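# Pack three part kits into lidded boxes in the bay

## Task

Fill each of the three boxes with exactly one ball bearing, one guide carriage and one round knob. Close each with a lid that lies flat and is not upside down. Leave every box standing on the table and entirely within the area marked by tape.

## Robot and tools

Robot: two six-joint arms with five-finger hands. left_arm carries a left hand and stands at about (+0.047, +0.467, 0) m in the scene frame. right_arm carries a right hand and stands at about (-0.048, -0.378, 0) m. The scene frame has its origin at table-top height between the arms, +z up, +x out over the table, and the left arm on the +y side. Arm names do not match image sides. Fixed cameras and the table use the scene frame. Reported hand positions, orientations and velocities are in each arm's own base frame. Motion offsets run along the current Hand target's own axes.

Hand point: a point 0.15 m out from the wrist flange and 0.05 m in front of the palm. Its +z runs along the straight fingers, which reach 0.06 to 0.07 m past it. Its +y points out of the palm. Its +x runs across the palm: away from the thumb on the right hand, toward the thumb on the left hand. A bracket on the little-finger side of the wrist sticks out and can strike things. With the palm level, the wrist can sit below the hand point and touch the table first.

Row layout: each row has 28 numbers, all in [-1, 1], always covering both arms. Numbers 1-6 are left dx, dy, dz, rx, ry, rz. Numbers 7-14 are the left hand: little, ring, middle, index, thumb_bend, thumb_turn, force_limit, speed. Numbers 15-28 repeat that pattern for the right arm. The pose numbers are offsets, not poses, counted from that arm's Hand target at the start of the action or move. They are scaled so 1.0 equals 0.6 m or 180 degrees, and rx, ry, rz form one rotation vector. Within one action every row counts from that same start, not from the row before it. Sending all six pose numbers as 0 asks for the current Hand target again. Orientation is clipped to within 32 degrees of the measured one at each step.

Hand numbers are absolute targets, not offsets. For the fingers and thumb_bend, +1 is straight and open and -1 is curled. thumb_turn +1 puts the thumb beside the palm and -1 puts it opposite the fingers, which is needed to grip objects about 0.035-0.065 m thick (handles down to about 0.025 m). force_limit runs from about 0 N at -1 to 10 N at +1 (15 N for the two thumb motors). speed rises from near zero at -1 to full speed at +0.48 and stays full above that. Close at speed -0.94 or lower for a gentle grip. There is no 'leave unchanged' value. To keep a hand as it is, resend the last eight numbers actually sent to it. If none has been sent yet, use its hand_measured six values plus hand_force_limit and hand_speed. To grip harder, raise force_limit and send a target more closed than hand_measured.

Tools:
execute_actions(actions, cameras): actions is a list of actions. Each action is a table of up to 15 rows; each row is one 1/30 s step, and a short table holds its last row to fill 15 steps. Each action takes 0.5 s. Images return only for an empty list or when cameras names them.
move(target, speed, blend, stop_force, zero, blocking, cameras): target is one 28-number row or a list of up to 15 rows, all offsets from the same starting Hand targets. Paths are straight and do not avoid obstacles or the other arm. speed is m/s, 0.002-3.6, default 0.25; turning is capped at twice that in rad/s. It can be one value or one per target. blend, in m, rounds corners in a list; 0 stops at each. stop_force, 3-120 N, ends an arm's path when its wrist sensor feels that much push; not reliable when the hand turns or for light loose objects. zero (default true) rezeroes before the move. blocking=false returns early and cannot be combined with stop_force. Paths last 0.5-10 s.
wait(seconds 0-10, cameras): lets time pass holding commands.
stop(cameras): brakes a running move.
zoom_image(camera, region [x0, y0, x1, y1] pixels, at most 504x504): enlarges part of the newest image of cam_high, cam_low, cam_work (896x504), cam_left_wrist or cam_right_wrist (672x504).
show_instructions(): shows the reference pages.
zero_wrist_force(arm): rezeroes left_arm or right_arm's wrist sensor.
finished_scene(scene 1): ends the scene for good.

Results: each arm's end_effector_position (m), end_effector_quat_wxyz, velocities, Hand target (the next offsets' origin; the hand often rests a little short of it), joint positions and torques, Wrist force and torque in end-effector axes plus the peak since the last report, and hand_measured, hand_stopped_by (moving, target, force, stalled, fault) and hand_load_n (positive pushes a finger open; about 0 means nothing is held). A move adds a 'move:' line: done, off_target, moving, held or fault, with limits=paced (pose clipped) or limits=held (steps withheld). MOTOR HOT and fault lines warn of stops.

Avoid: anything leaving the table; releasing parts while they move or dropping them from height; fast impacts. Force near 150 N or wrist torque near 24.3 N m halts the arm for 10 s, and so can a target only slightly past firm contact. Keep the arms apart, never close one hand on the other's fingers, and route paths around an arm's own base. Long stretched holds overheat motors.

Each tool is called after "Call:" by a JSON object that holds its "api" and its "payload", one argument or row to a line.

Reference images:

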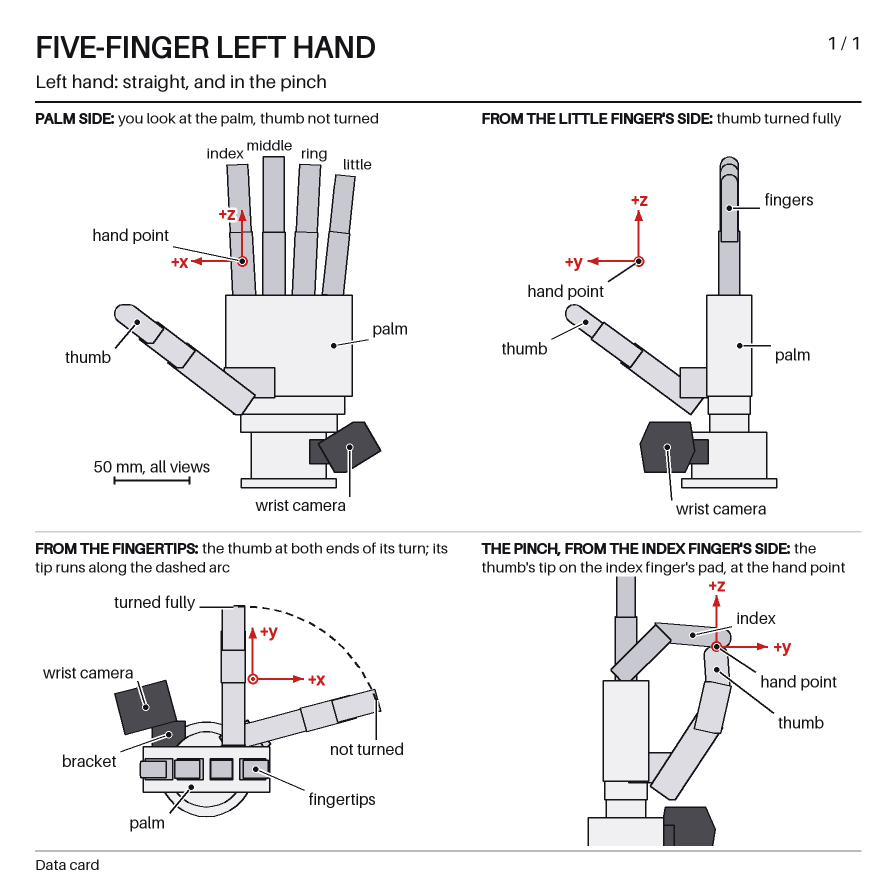

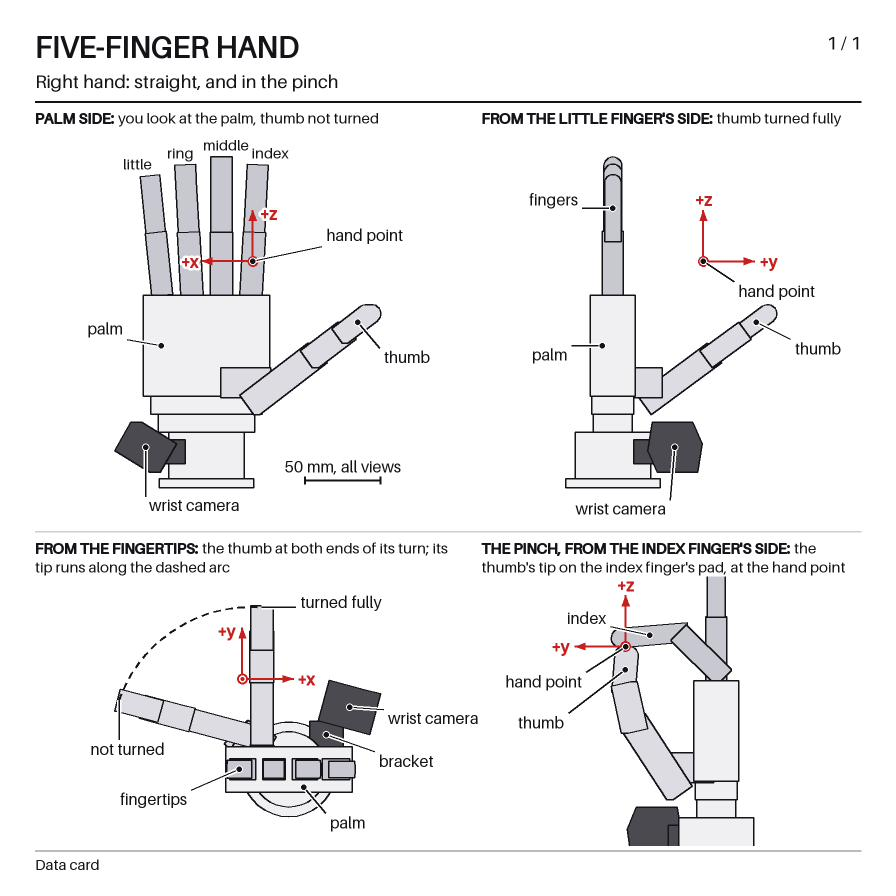

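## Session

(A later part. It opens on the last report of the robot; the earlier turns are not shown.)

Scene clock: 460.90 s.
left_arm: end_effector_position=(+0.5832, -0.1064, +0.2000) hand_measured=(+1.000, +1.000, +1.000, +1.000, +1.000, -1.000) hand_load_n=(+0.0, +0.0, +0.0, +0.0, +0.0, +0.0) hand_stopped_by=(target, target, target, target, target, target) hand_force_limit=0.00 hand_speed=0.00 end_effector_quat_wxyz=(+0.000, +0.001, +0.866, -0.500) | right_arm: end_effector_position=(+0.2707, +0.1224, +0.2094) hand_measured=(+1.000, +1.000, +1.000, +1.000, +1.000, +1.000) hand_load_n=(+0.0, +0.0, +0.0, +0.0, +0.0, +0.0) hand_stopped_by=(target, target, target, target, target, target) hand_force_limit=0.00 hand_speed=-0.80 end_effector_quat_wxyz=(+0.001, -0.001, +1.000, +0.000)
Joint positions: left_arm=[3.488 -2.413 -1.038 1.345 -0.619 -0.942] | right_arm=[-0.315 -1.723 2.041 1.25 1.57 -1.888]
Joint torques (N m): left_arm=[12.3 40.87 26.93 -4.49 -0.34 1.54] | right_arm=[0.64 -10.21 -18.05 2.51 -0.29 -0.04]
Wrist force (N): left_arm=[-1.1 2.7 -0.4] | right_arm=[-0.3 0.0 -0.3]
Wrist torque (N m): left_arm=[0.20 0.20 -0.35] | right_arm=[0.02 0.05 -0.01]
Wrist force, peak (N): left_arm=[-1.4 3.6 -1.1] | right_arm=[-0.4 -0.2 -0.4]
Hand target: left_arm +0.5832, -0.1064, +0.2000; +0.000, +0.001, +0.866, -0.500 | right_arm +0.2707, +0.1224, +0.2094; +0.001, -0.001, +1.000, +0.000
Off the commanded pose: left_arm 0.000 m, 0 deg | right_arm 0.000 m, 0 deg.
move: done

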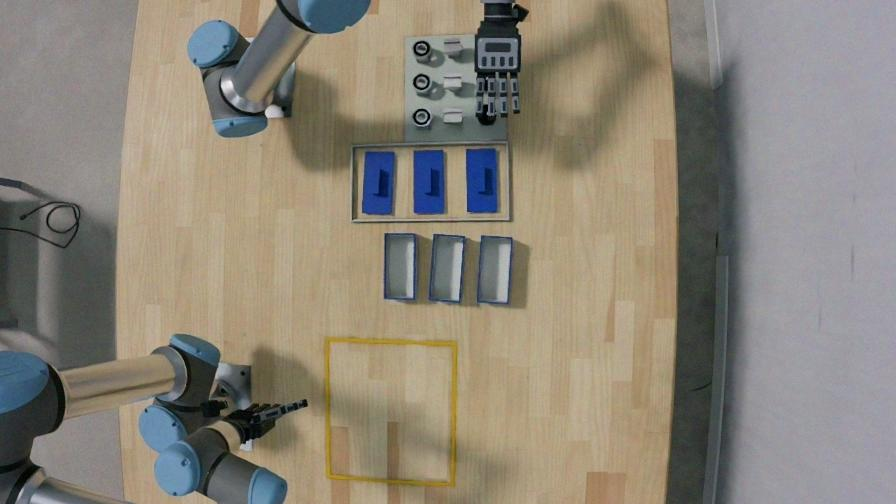

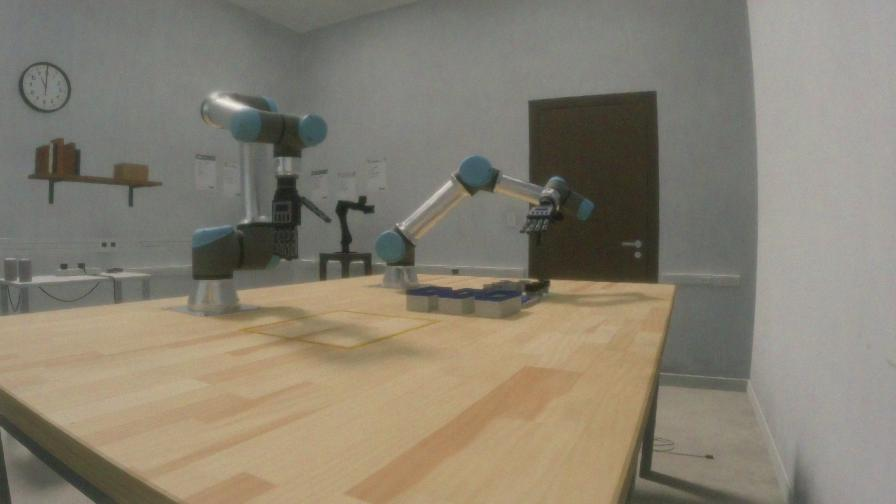

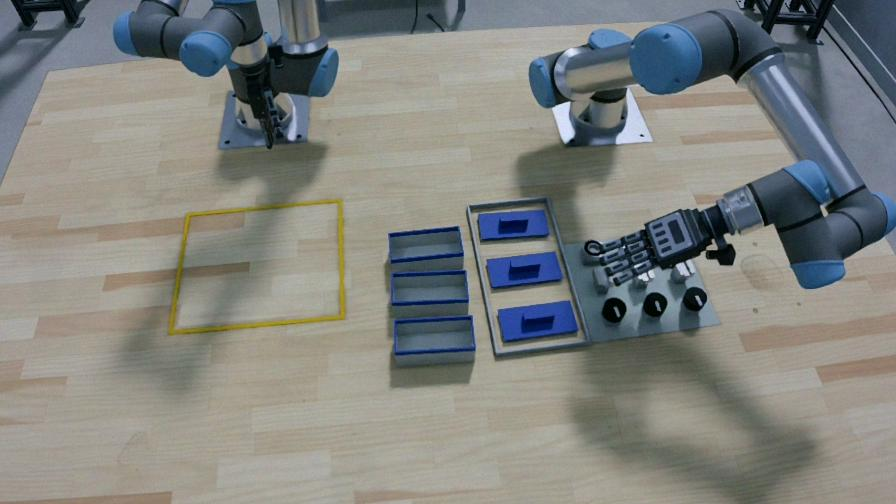

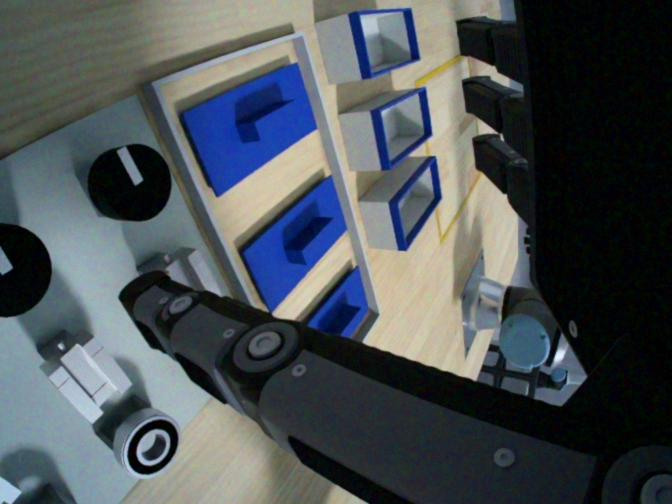

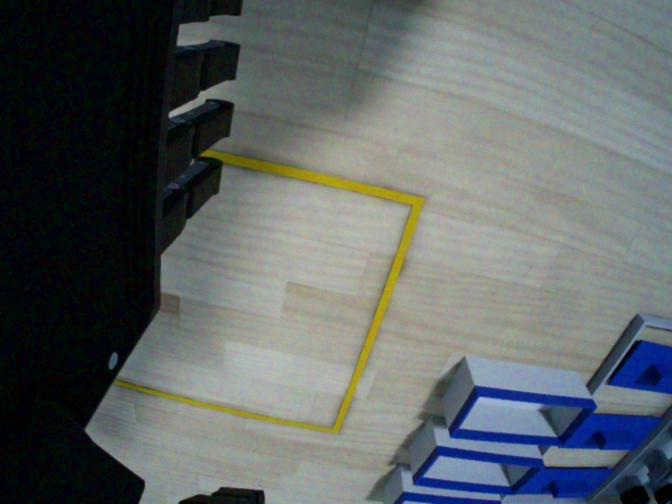

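Call:
{"api": "move", "payload": {
  "target": [0.0033,0.13,0.075,0,-0.0556,0.0962,1,1,0.6,0.6,0.4,-1,0,0,0,0,0,0,0,0,1,1,1,1,1,1,0,-0.8],
  "speed": 0.2,
  "cameras": ["cam_high","cam_low","cam_left_wrist","cam_work"]
}}

Call:
{"api": "zoom_image", "payload": {
  "camera": "cam_high",
  "region": [400, 40, 540, 140]
}}

Call:
{"api": "zoom_image", "payload": {
  "camera": "cam_left_wrist",
  "region": [0, 120, 300, 400]
}}

Call:
{"api": "zoom_image", "payload": {
  "camera": "cam_work",
  "region": [560, 180, 760, 340]
}}

Call:
{"api": "zoom_image", "payload": {
  "camera": "cam_low",
  "region": [460, 180, 620, 320]
}}

Scene clock: 556.07 s.
left_arm: end_effector_position=(+0.5813, -0.1065, +0.1100) hand_measured=(+1.000, +1.000, +0.600, +0.600, +0.400, -1.000) hand_load_n=(+0.0, -0.5, +0.0, +0.0, +0.0, -0.5) hand_stopped_by=(target, target, target, target, target, target) hand_force_limit=0.00 hand_speed=0.00 end_effector_quat_wxyz=(+0.150, +0.088, +0.853, -0.493) | right_arm: end_effector_position=(+0.2707, +0.1224, +0.2094) hand_measured=(+1.000, +1.000, +1.000, +1.000, +1.000, +1.000) hand_load_n=(+0.0, +0.0, +0.0, +0.0, +0.0, +0.0) hand_stopped_by=(target, target, target, target, target, target) hand_force_limit=0.00 hand_speed=-0.80 end_effector_quat_wxyz=(+0.001, -0.001, +1.000, +0.000)
Joint positions: left_arm=[3.529 -2.359 -1.345 1.785 -0.522 -0.776] | right_arm=[-0.315 -1.723 2.041 1.25 1.57 -1.888]
Joint torques (N m): left_arm=[13.25 63.75 3.3 -0.63 2.81 1.42] | right_arm=[0.99 -10.6 -17.85 2.25 -0.42 -0.11]
Wrist force (N): left_arm=[-0.4 2.2 0.1] | right_arm=[-0.3 -0.1 -0.2]
Wrist torque (N m): left_arm=[0.13 0.09 -0.23] | right_arm=[0.00 0.06 -0.02]
Wrist force, peak (N): left_arm=[-0.8 3.3 -0.2] | right_arm=[-0.4 -0.1 -0.4]
Hand target: left_arm +0.5813, -0.1065, +0.1099; +0.150, +0.088, +0.853, -0.493 | right_arm +0.2707, +0.1224, +0.2094; +0.001, -0.001, +1.000, +0.000
Off the commanded pose: left_arm 0.000 m, 0 deg | right_arm 0.000 m, 0 deg.
move: done
Images, in order (width x height): cam_high 896x504, cam_low 896x504, cam_work 896x504, cam_left_wrist 672x504.

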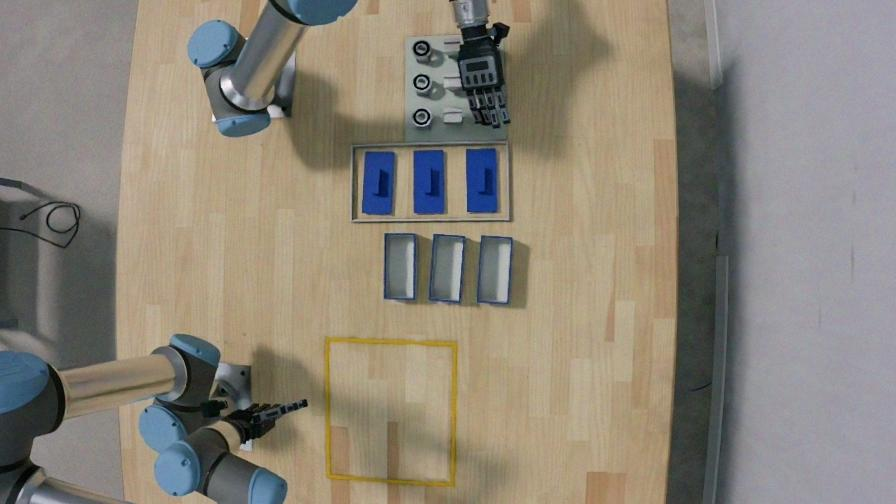

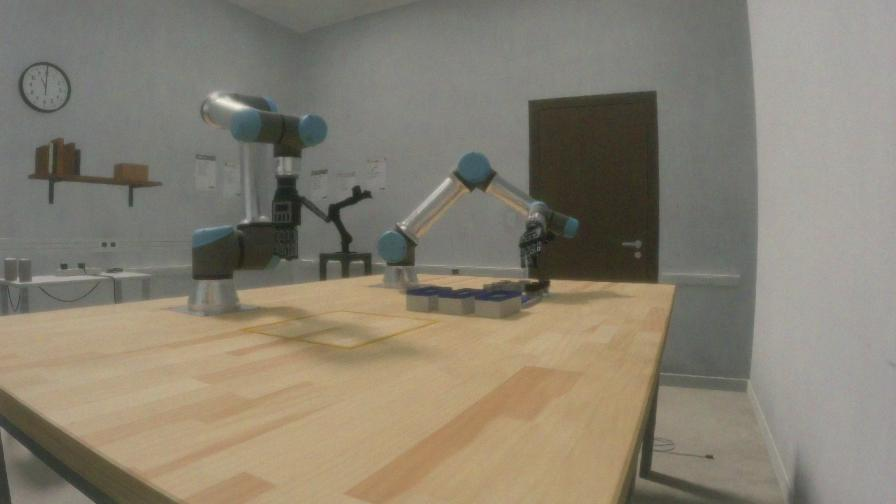

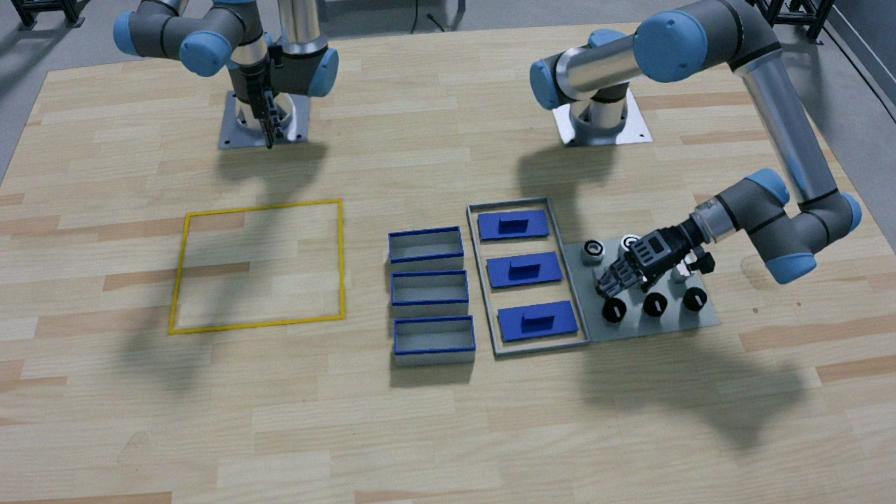

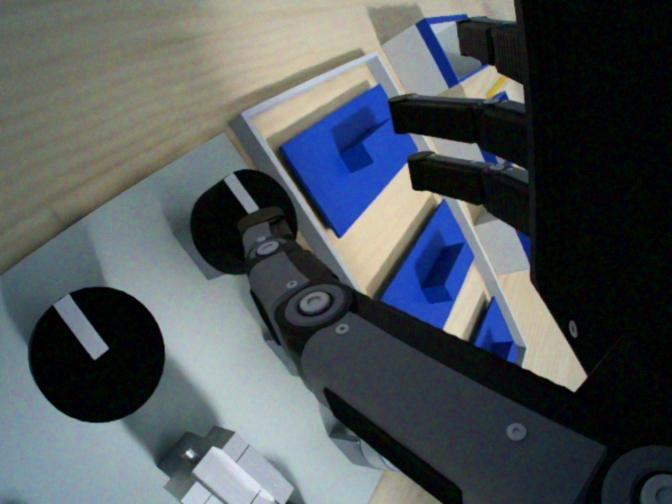

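Scaled by 3.600 from the camera's 896x504 image, which has a finer 1280x720 frame.

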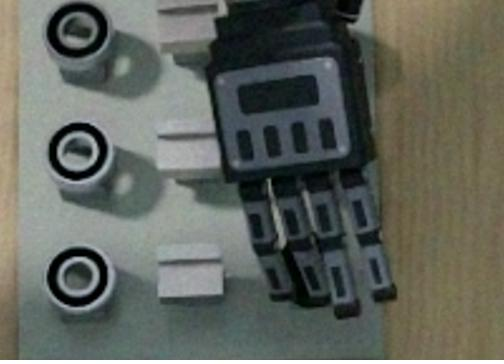

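Scaled by 1.680 from the camera's 672x504 image, which has a finer 960x720 frame.

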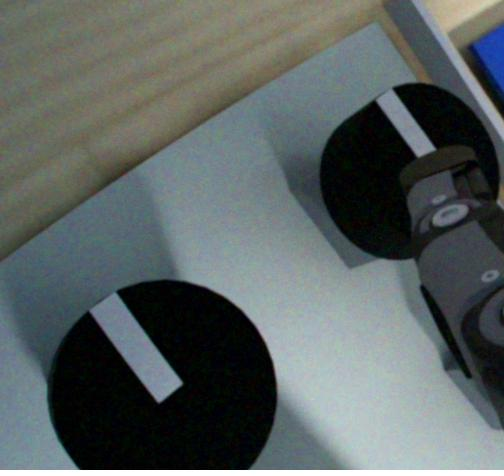

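Scaled by 2.520 from the camera's 896x504 image, which has a finer 1280x720 frame.

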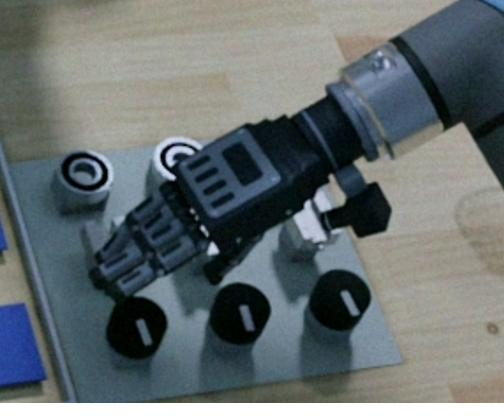

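Scaled by 3.150 from the camera's 896x504 image, which has a finer 1280x720 frame.

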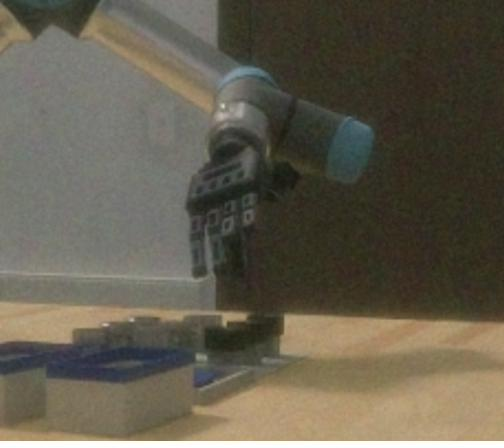

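Call:
{"api": "move", "payload": {
  "target": [-0.0200,0.0475,0.0274,0,0,0,1,1,0.6,0.6,0.4,-1,0,0,0,0,0,0,0,0,1,1,1,1,1,1,0,-0.8],
  "speed": 0.2,
  "cameras": ["cam_high","cam_low","cam_left_wrist","cam_work"]
}}

Call:
{"api": "zoom_image", "payload": {
  "camera": "cam_high",
  "region": [440, 70, 540, 140]
}}

Call:
{"api": "zoom_image", "payload": {
  "camera": "cam_left_wrist",
  "region": [100, 80, 400, 330]
}}

Call:
{"api": "zoom_image", "payload": {
  "camera": "cam_work",
  "region": [580, 220, 720, 330]
}}

Call:
{"api": "zoom_image", "payload": {
  "camera": "cam_low",
  "region": [480, 230, 600, 320]
}}

Scene clock: 588.07 s.
left_arm: end_effector_position=(+0.6038, -0.1065, +0.0832) hand_measured=(+1.000, +1.000, +0.600, +0.600, +0.400, -1.000) hand_load_n=(+0.0, +0.0, +0.0, +0.0, +0.0, +0.0) hand_stopped_by=(target, target, target, target, target, target) hand_force_limit=0.00 hand_speed=0.00 end_effector_quat_wxyz=(+0.150, +0.088, +0.853, -0.493) | right_arm: end_effector_position=(+0.2707, +0.1224, +0.2094) hand_measured=(+1.000, +1.000, +1.000, +1.000, +1.000, +1.000) hand_load_n=(+0.0, +0.0, +0.0, +0.0, +0.0, +0.0) hand_stopped_by=(target, target, target, target, target, target) hand_force_limit=0.00 hand_speed=-0.80 end_effector_quat_wxyz=(+0.001, -0.001, +1.000, +0.000)
Joint positions: left_arm=[3.514 -2.44 -1.262 1.808 -0.517 -0.805] | right_arm=[-0.315 -1.723 2.041 1.25 1.57 -1.888]
Joint torques (N m): left_arm=[-14.27 37.47 25.61 -0.76 3.02 -1.61] | right_arm=[1.13 -11.17 -17.8 2.44 -0.34 -0.1]
Wrist force (N): left_arm=[-0.4 2.1 0.3] | right_arm=[-0.4 0.0 0.1]
Wrist torque (N m): left_arm=[0.08 0.14 -0.07] | right_arm=[0.00 0.06 -0.03]
Wrist force, peak (N): left_arm=[-0.4 2.9 0.4] | right_arm=[-0.5 -0.1 -0.3]
Hand target: left_arm +0.6039, -0.1065, +0.0831; +0.150, +0.088, +0.853, -0.493 | right_arm +0.2707, +0.1224, +0.2094; +0.001, -0.001, +1.000, +0.000
Off the commanded pose: left_arm 0.000 m, 0 deg | right_arm 0.000 m, 0 deg.
move: done
Images, in order (width x height): cam_high 896x504, cam_low 896x504, cam_work 896x504, cam_left_wrist 672x504.

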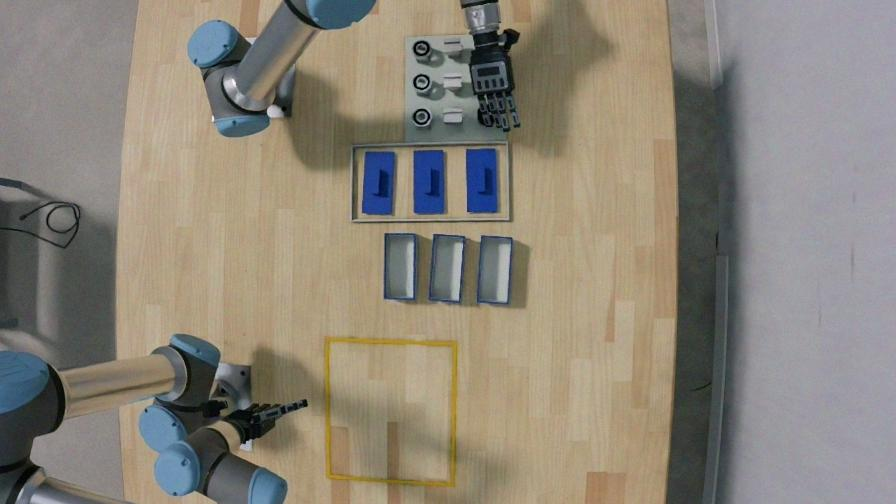

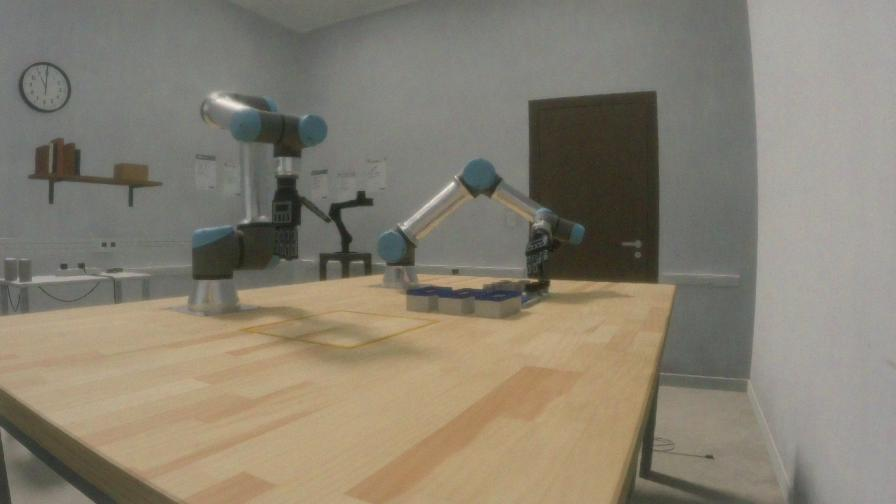

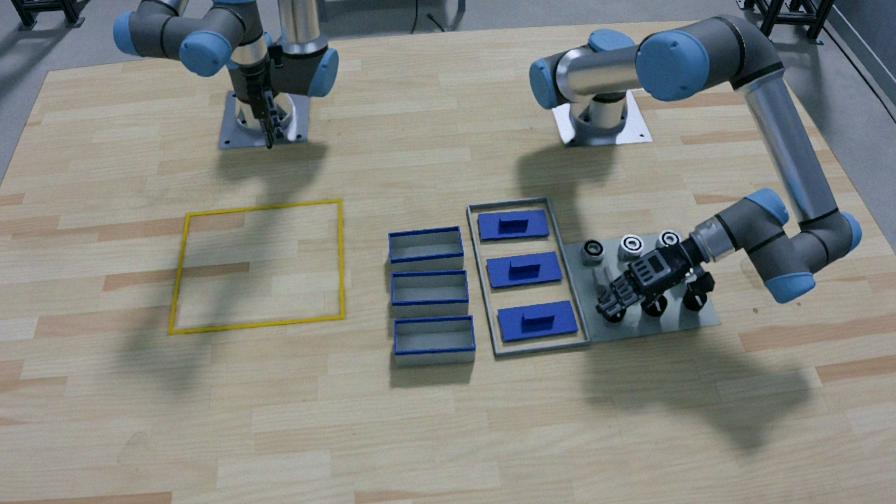

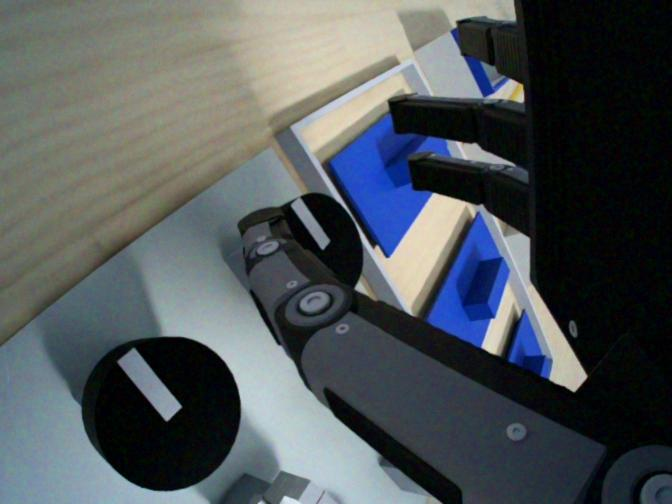

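Scaled by 5.040 from the camera's 896x504 image, which has a finer 1280x720 frame.

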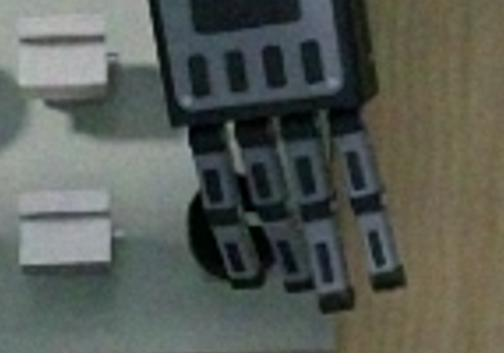

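Scaled by 1.680 from the camera's 672x504 image, which has a finer 960x720 frame.

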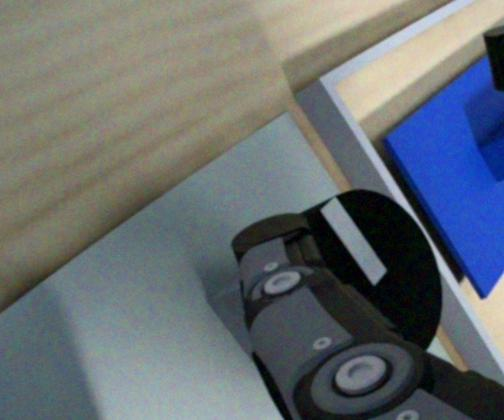

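Scaled by 3.600 from the camera's 896x504 image, which has a finer 1280x720 frame.

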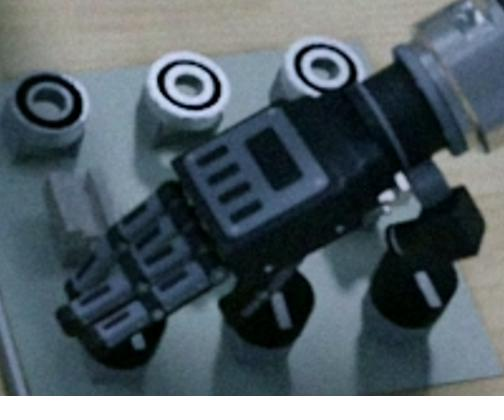

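Scaled by 4.200 from the camera's 896x504 image, which has a finer 1280x720 frame.

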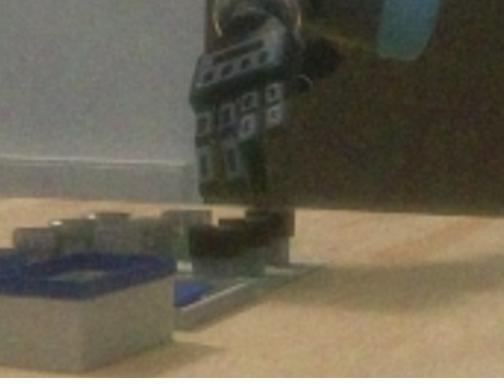

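Call:
{"api": "move", "payload": {
  "target": [0.0282,-0.0202,0.0143,0,0,0,1,1,0.6,0.6,0.4,-1,0,0,0,0,0,0,0,0,1,1,1,1,1,1,0,-0.8],
  "speed": 0.2,
  "cameras": ["cam_high","cam_low","cam_left_wrist","cam_work"]
}}

Call:
{"api": "zoom_image", "payload": {
  "camera": "cam_high",
  "region": [440, 70, 540, 140]
}}

Call:
{"api": "zoom_image", "payload": {
  "camera": "cam_left_wrist",
  "region": [100, 80, 400, 330]
}}

Call:
{"api": "zoom_image", "payload": {
  "camera": "cam_work",
  "region": [580, 220, 720, 330]
}}

Scene clock: 617.10 s.
left_arm: end_effector_position=(+0.5859, -0.1199, +0.0832) hand_measured=(+1.000, +1.000, +0.600, +0.600, +0.400, -1.000) hand_load_n=(+0.0, +0.0, +0.0, +0.0, +0.0, +0.0) hand_stopped_by=(target, target, target, target, target, target) hand_force_limit=0.00 hand_speed=0.00 end_effector_quat_wxyz=(+0.150, +0.088, +0.853, -0.493) | right_arm: end_effector_position=(+0.2707, +0.1224, +0.2094) hand_measured=(+1.000, +1.000, +1.000, +1.000, +1.000, +1.000) hand_load_n=(+0.0, +0.0, +0.0, +0.0, +0.5, +0.0) hand_stopped_by=(target, target, target, target, target, target) hand_force_limit=0.00 hand_speed=-0.80 end_effector_quat_wxyz=(+0.001, -0.001, +1.000, +0.000)
Joint positions: left_arm=[3.503 -2.398 -1.339 1.862 -0.514 -0.826] | right_arm=[-0.315 -1.723 2.041 1.25 1.57 -1.888]
Joint torques (N m): left_arm=[-12.98 62.87 -0.68 -0.66 2.93 -1.34] | right_arm=[1.89 -10.67 -18.13 2.54 -0.5 -0.06]
Wrist force (N): left_arm=[-0.5 2.5 0.3] | right_arm=[-0.2 -0.1 -0.1]
Wrist torque (N m): left_arm=[0.13 0.14 -0.07] | right_arm=[-0.01 0.04 -0.01]
Wrist force, peak (N): left_arm=[-0.6 2.7 0.4] | right_arm=[-0.6 0.0 -0.1]
Hand target: left_arm +0.5858, -0.1200, +0.0832; +0.150, +0.088, +0.853, -0.493 | right_arm +0.2707, +0.1224, +0.2094; +0.001, -0.001, +1.000, +0.000
Off the commanded pose: left_arm 0.000 m, 0 deg | right_arm 0.000 m, 0 deg.
move: done
Images, in order (width x height): cam_high 896x504, cam_low 896x504, cam_work 896x504, cam_left_wrist 672x504.

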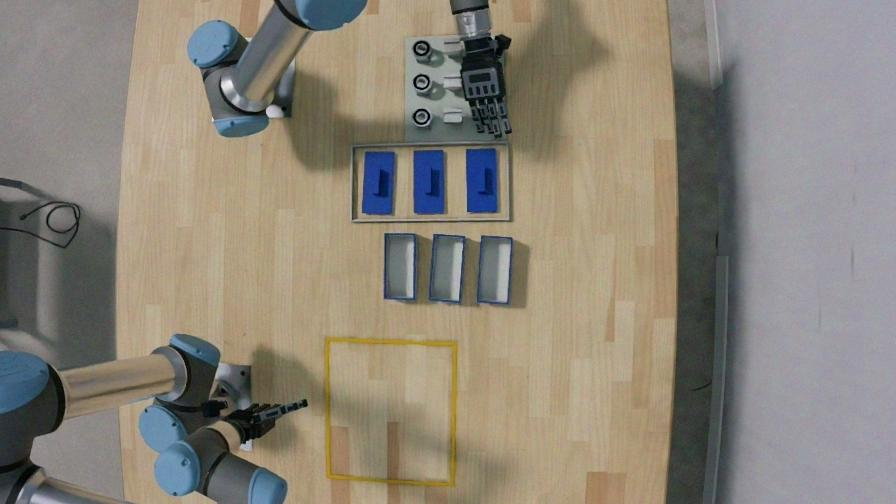

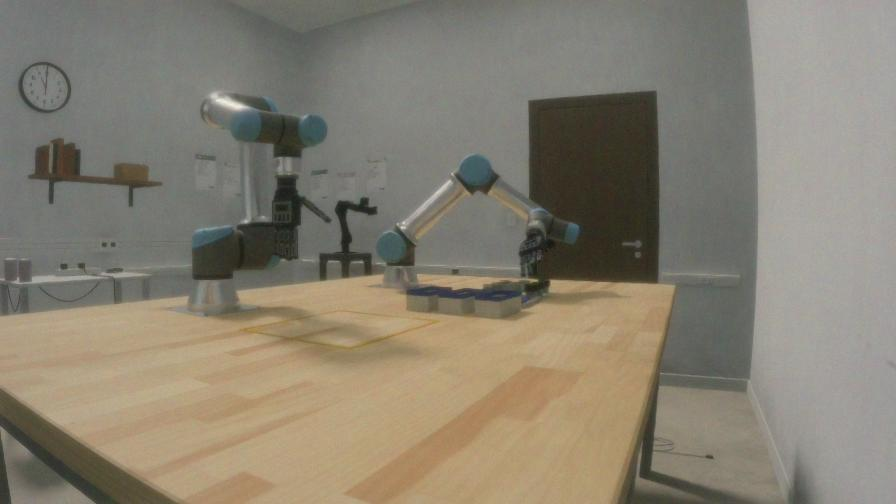

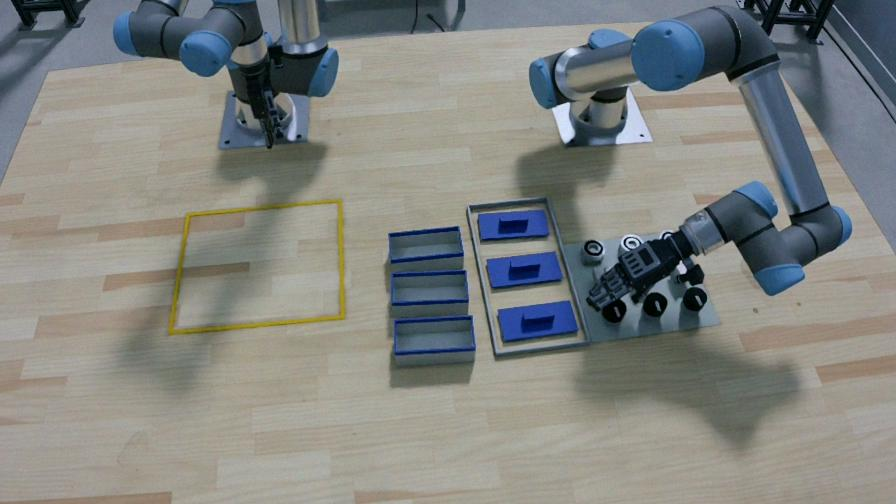

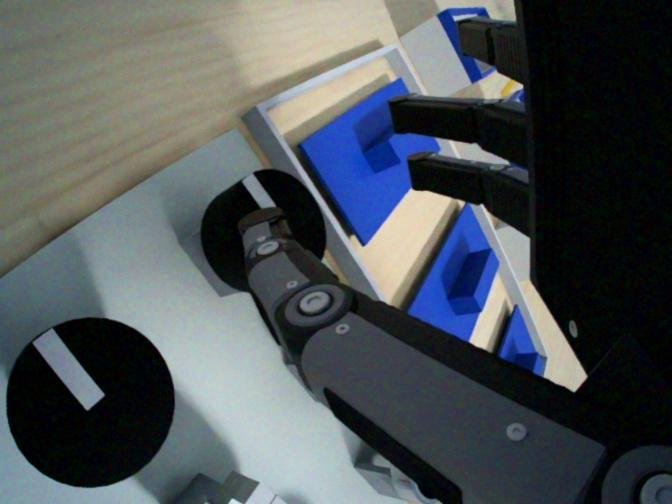

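Scaled by 5.040 from the camera's 896x504 image, which has a finer 1280x720 frame.

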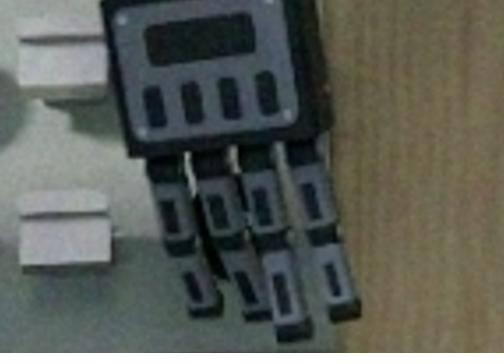

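Scaled by 1.680 from the camera's 672x504 image, which has a finer 960x720 frame.

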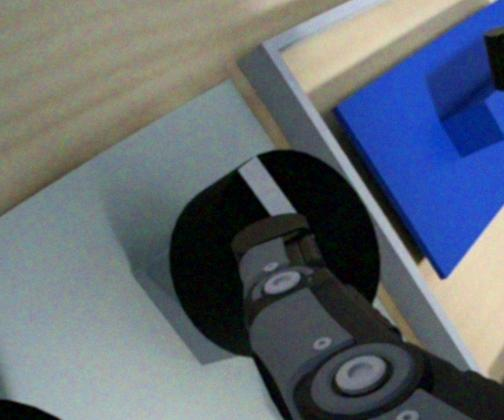

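Scaled by 3.600 from the camera's 896x504 image, which has a finer 1280x720 frame.

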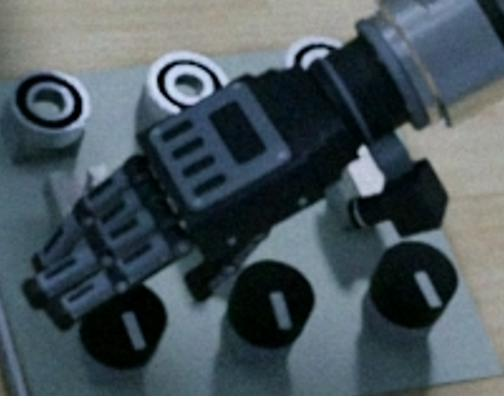

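Call:
{"api": "move", "payload": {
  "target": [0.0103,0.0244,0.0141,0,0,0,1,1,0.6,0.6,0.4,-1,0,0,0,0,0,0,0,0,1,1,1,1,1,1,0,-0.8],
  "speed": 0.1,
  "cameras": ["cam_high","cam_low","cam_left_wrist","cam_work"]
}}

Call:
{"api": "zoom_image", "payload": {
  "camera": "cam_high",
  "region": [440, 70, 540, 140]
}}

Call:
{"api": "zoom_image", "payload": {
  "camera": "cam_left_wrist",
  "region": [100, 80, 400, 330]
}}

Call:
{"api": "zoom_image", "payload": {
  "camera": "cam_work",
  "region": [580, 220, 720, 330]
}}

Call:
{"api": "zoom_image", "payload": {
  "camera": "cam_low",
  "region": [480, 230, 600, 320]
}}

Scene clock: 647.13 s.
left_arm: end_effector_position=(+0.5858, -0.1200, +0.0654) hand_measured=(+1.000, +1.000, +0.600, +0.600, +0.400, -1.000) hand_load_n=(+0.0, +0.0, +0.0, +0.0, +0.0, +0.0) hand_stopped_by=(target, target, target, target, target, target) hand_force_limit=0.00 hand_speed=0.00 end_effector_quat_wxyz=(+0.150, +0.088, +0.853, -0.493) | right_arm: end_effector_position=(+0.2707, +0.1224, +0.2094) hand_measured=(+1.000, +1.000, +1.000, +1.000, +1.000, +1.000) hand_load_n=(+0.0, +0.0, +0.0, +0.0, +0.0, +0.0) hand_stopped_by=(target, target, target, target, target, target) hand_force_limit=0.00 hand_speed=-0.80 end_effector_quat_wxyz=(+0.001, -0.001, +1.000, +0.000)
Joint positions: left_arm=[3.503 -2.422 -1.346 1.894 -0.514 -0.827] | right_arm=[-0.315 -1.723 2.041 1.25 1.57 -1.888]
Joint torques (N m): left_arm=[-12.83 35.21 2.67 -0.34 1.81 -1.22] | right_arm=[1.06 -10.75 -17.75 2.51 -0.48 0]
Wrist force (N): left_arm=[-0.1 2.4 0.1] | right_arm=[-0.2 0.1 -0.3]
Wrist torque (N m): left_arm=[0.13 0.09 -0.05] | right_arm=[0.03 0.04 -0.01]
Wrist force, peak (N): left_arm=[-0.4 2.8 0.3] | right_arm=[-0.5 -0.1 -0.3]
Hand target: left_arm +0.5858, -0.1200, +0.0652; +0.150, +0.088, +0.853, -0.493 | right_arm +0.2707, +0.1224, +0.2094; +0.001, -0.001, +1.000, +0.000
Off the commanded pose: left_arm 0.000 m, 0 deg | right_arm 0.000 m, 0 deg.
move: done
Images, in order (width x height): cam_high 896x504, cam_low 896x504, cam_work 896x504, cam_left_wrist 672x504.

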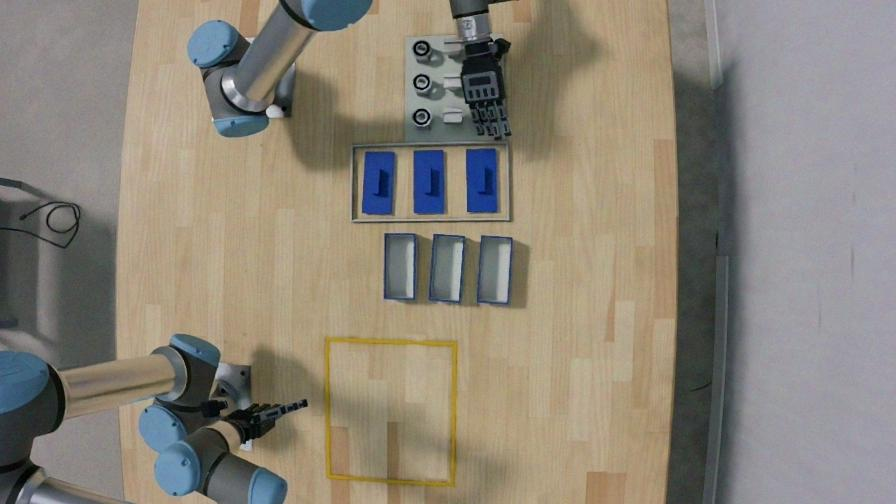

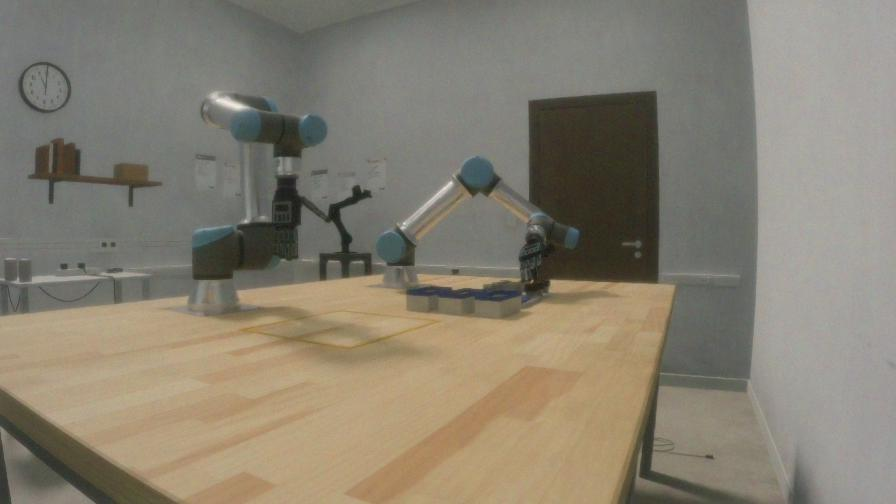

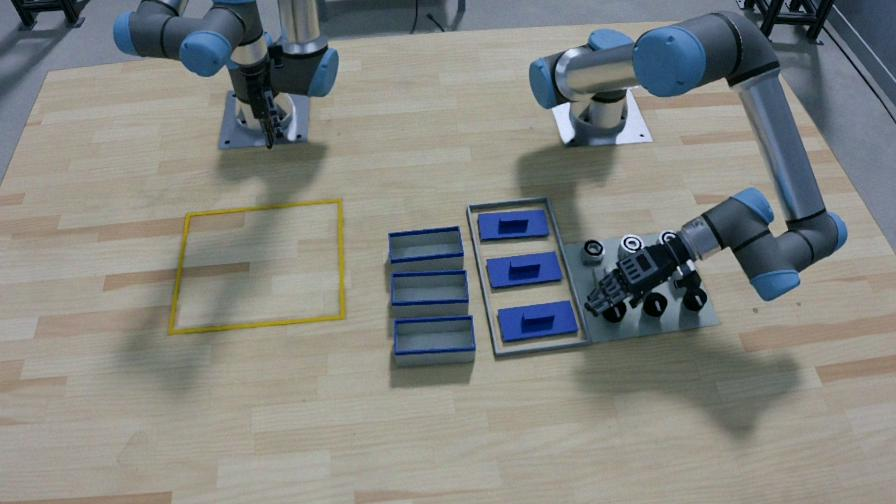

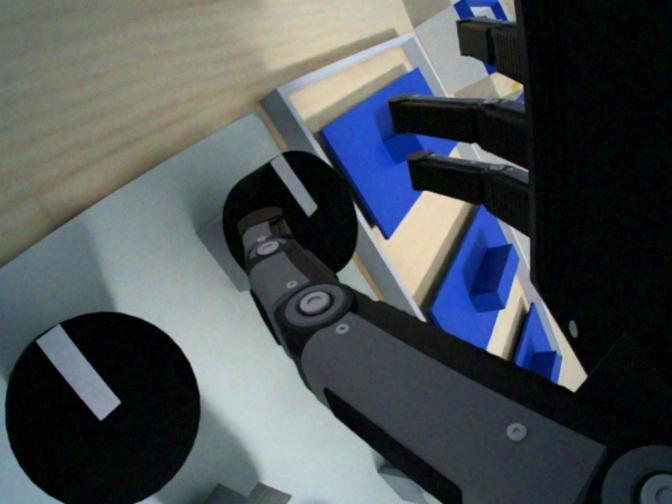

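Scaled by 5.040 from the camera's 896x504 image, which has a finer 1280x720 frame.

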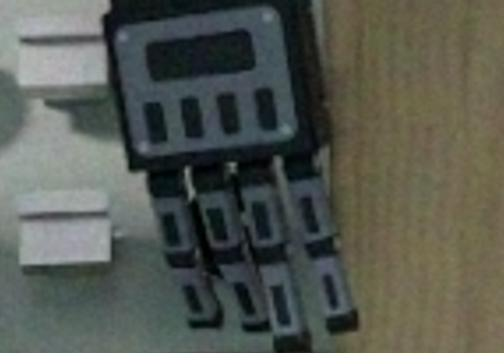

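Scaled by 1.680 from the camera's 672x504 image, which has a finer 960x720 frame.

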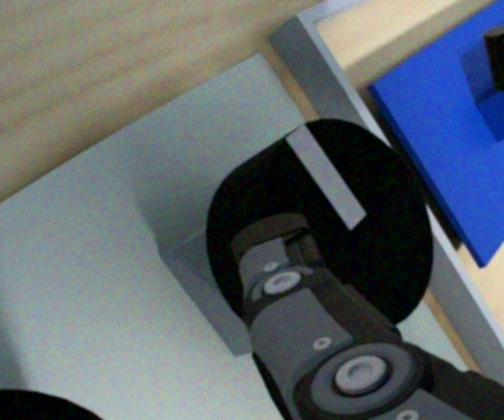

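Scaled by 3.600 from the camera's 896x504 image, which has a finer 1280x720 frame.

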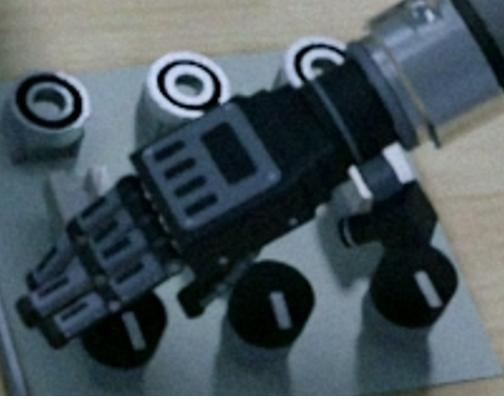

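Scaled by 4.200 from the camera's 896x504 image, which has a finer 1280x720 frame.

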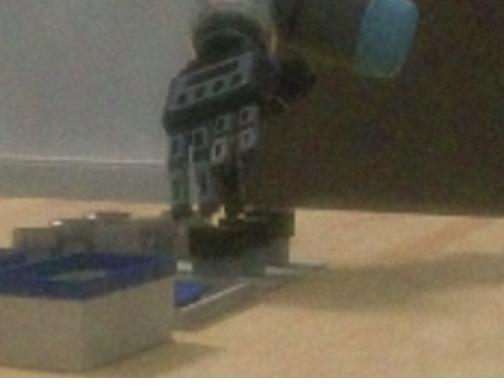

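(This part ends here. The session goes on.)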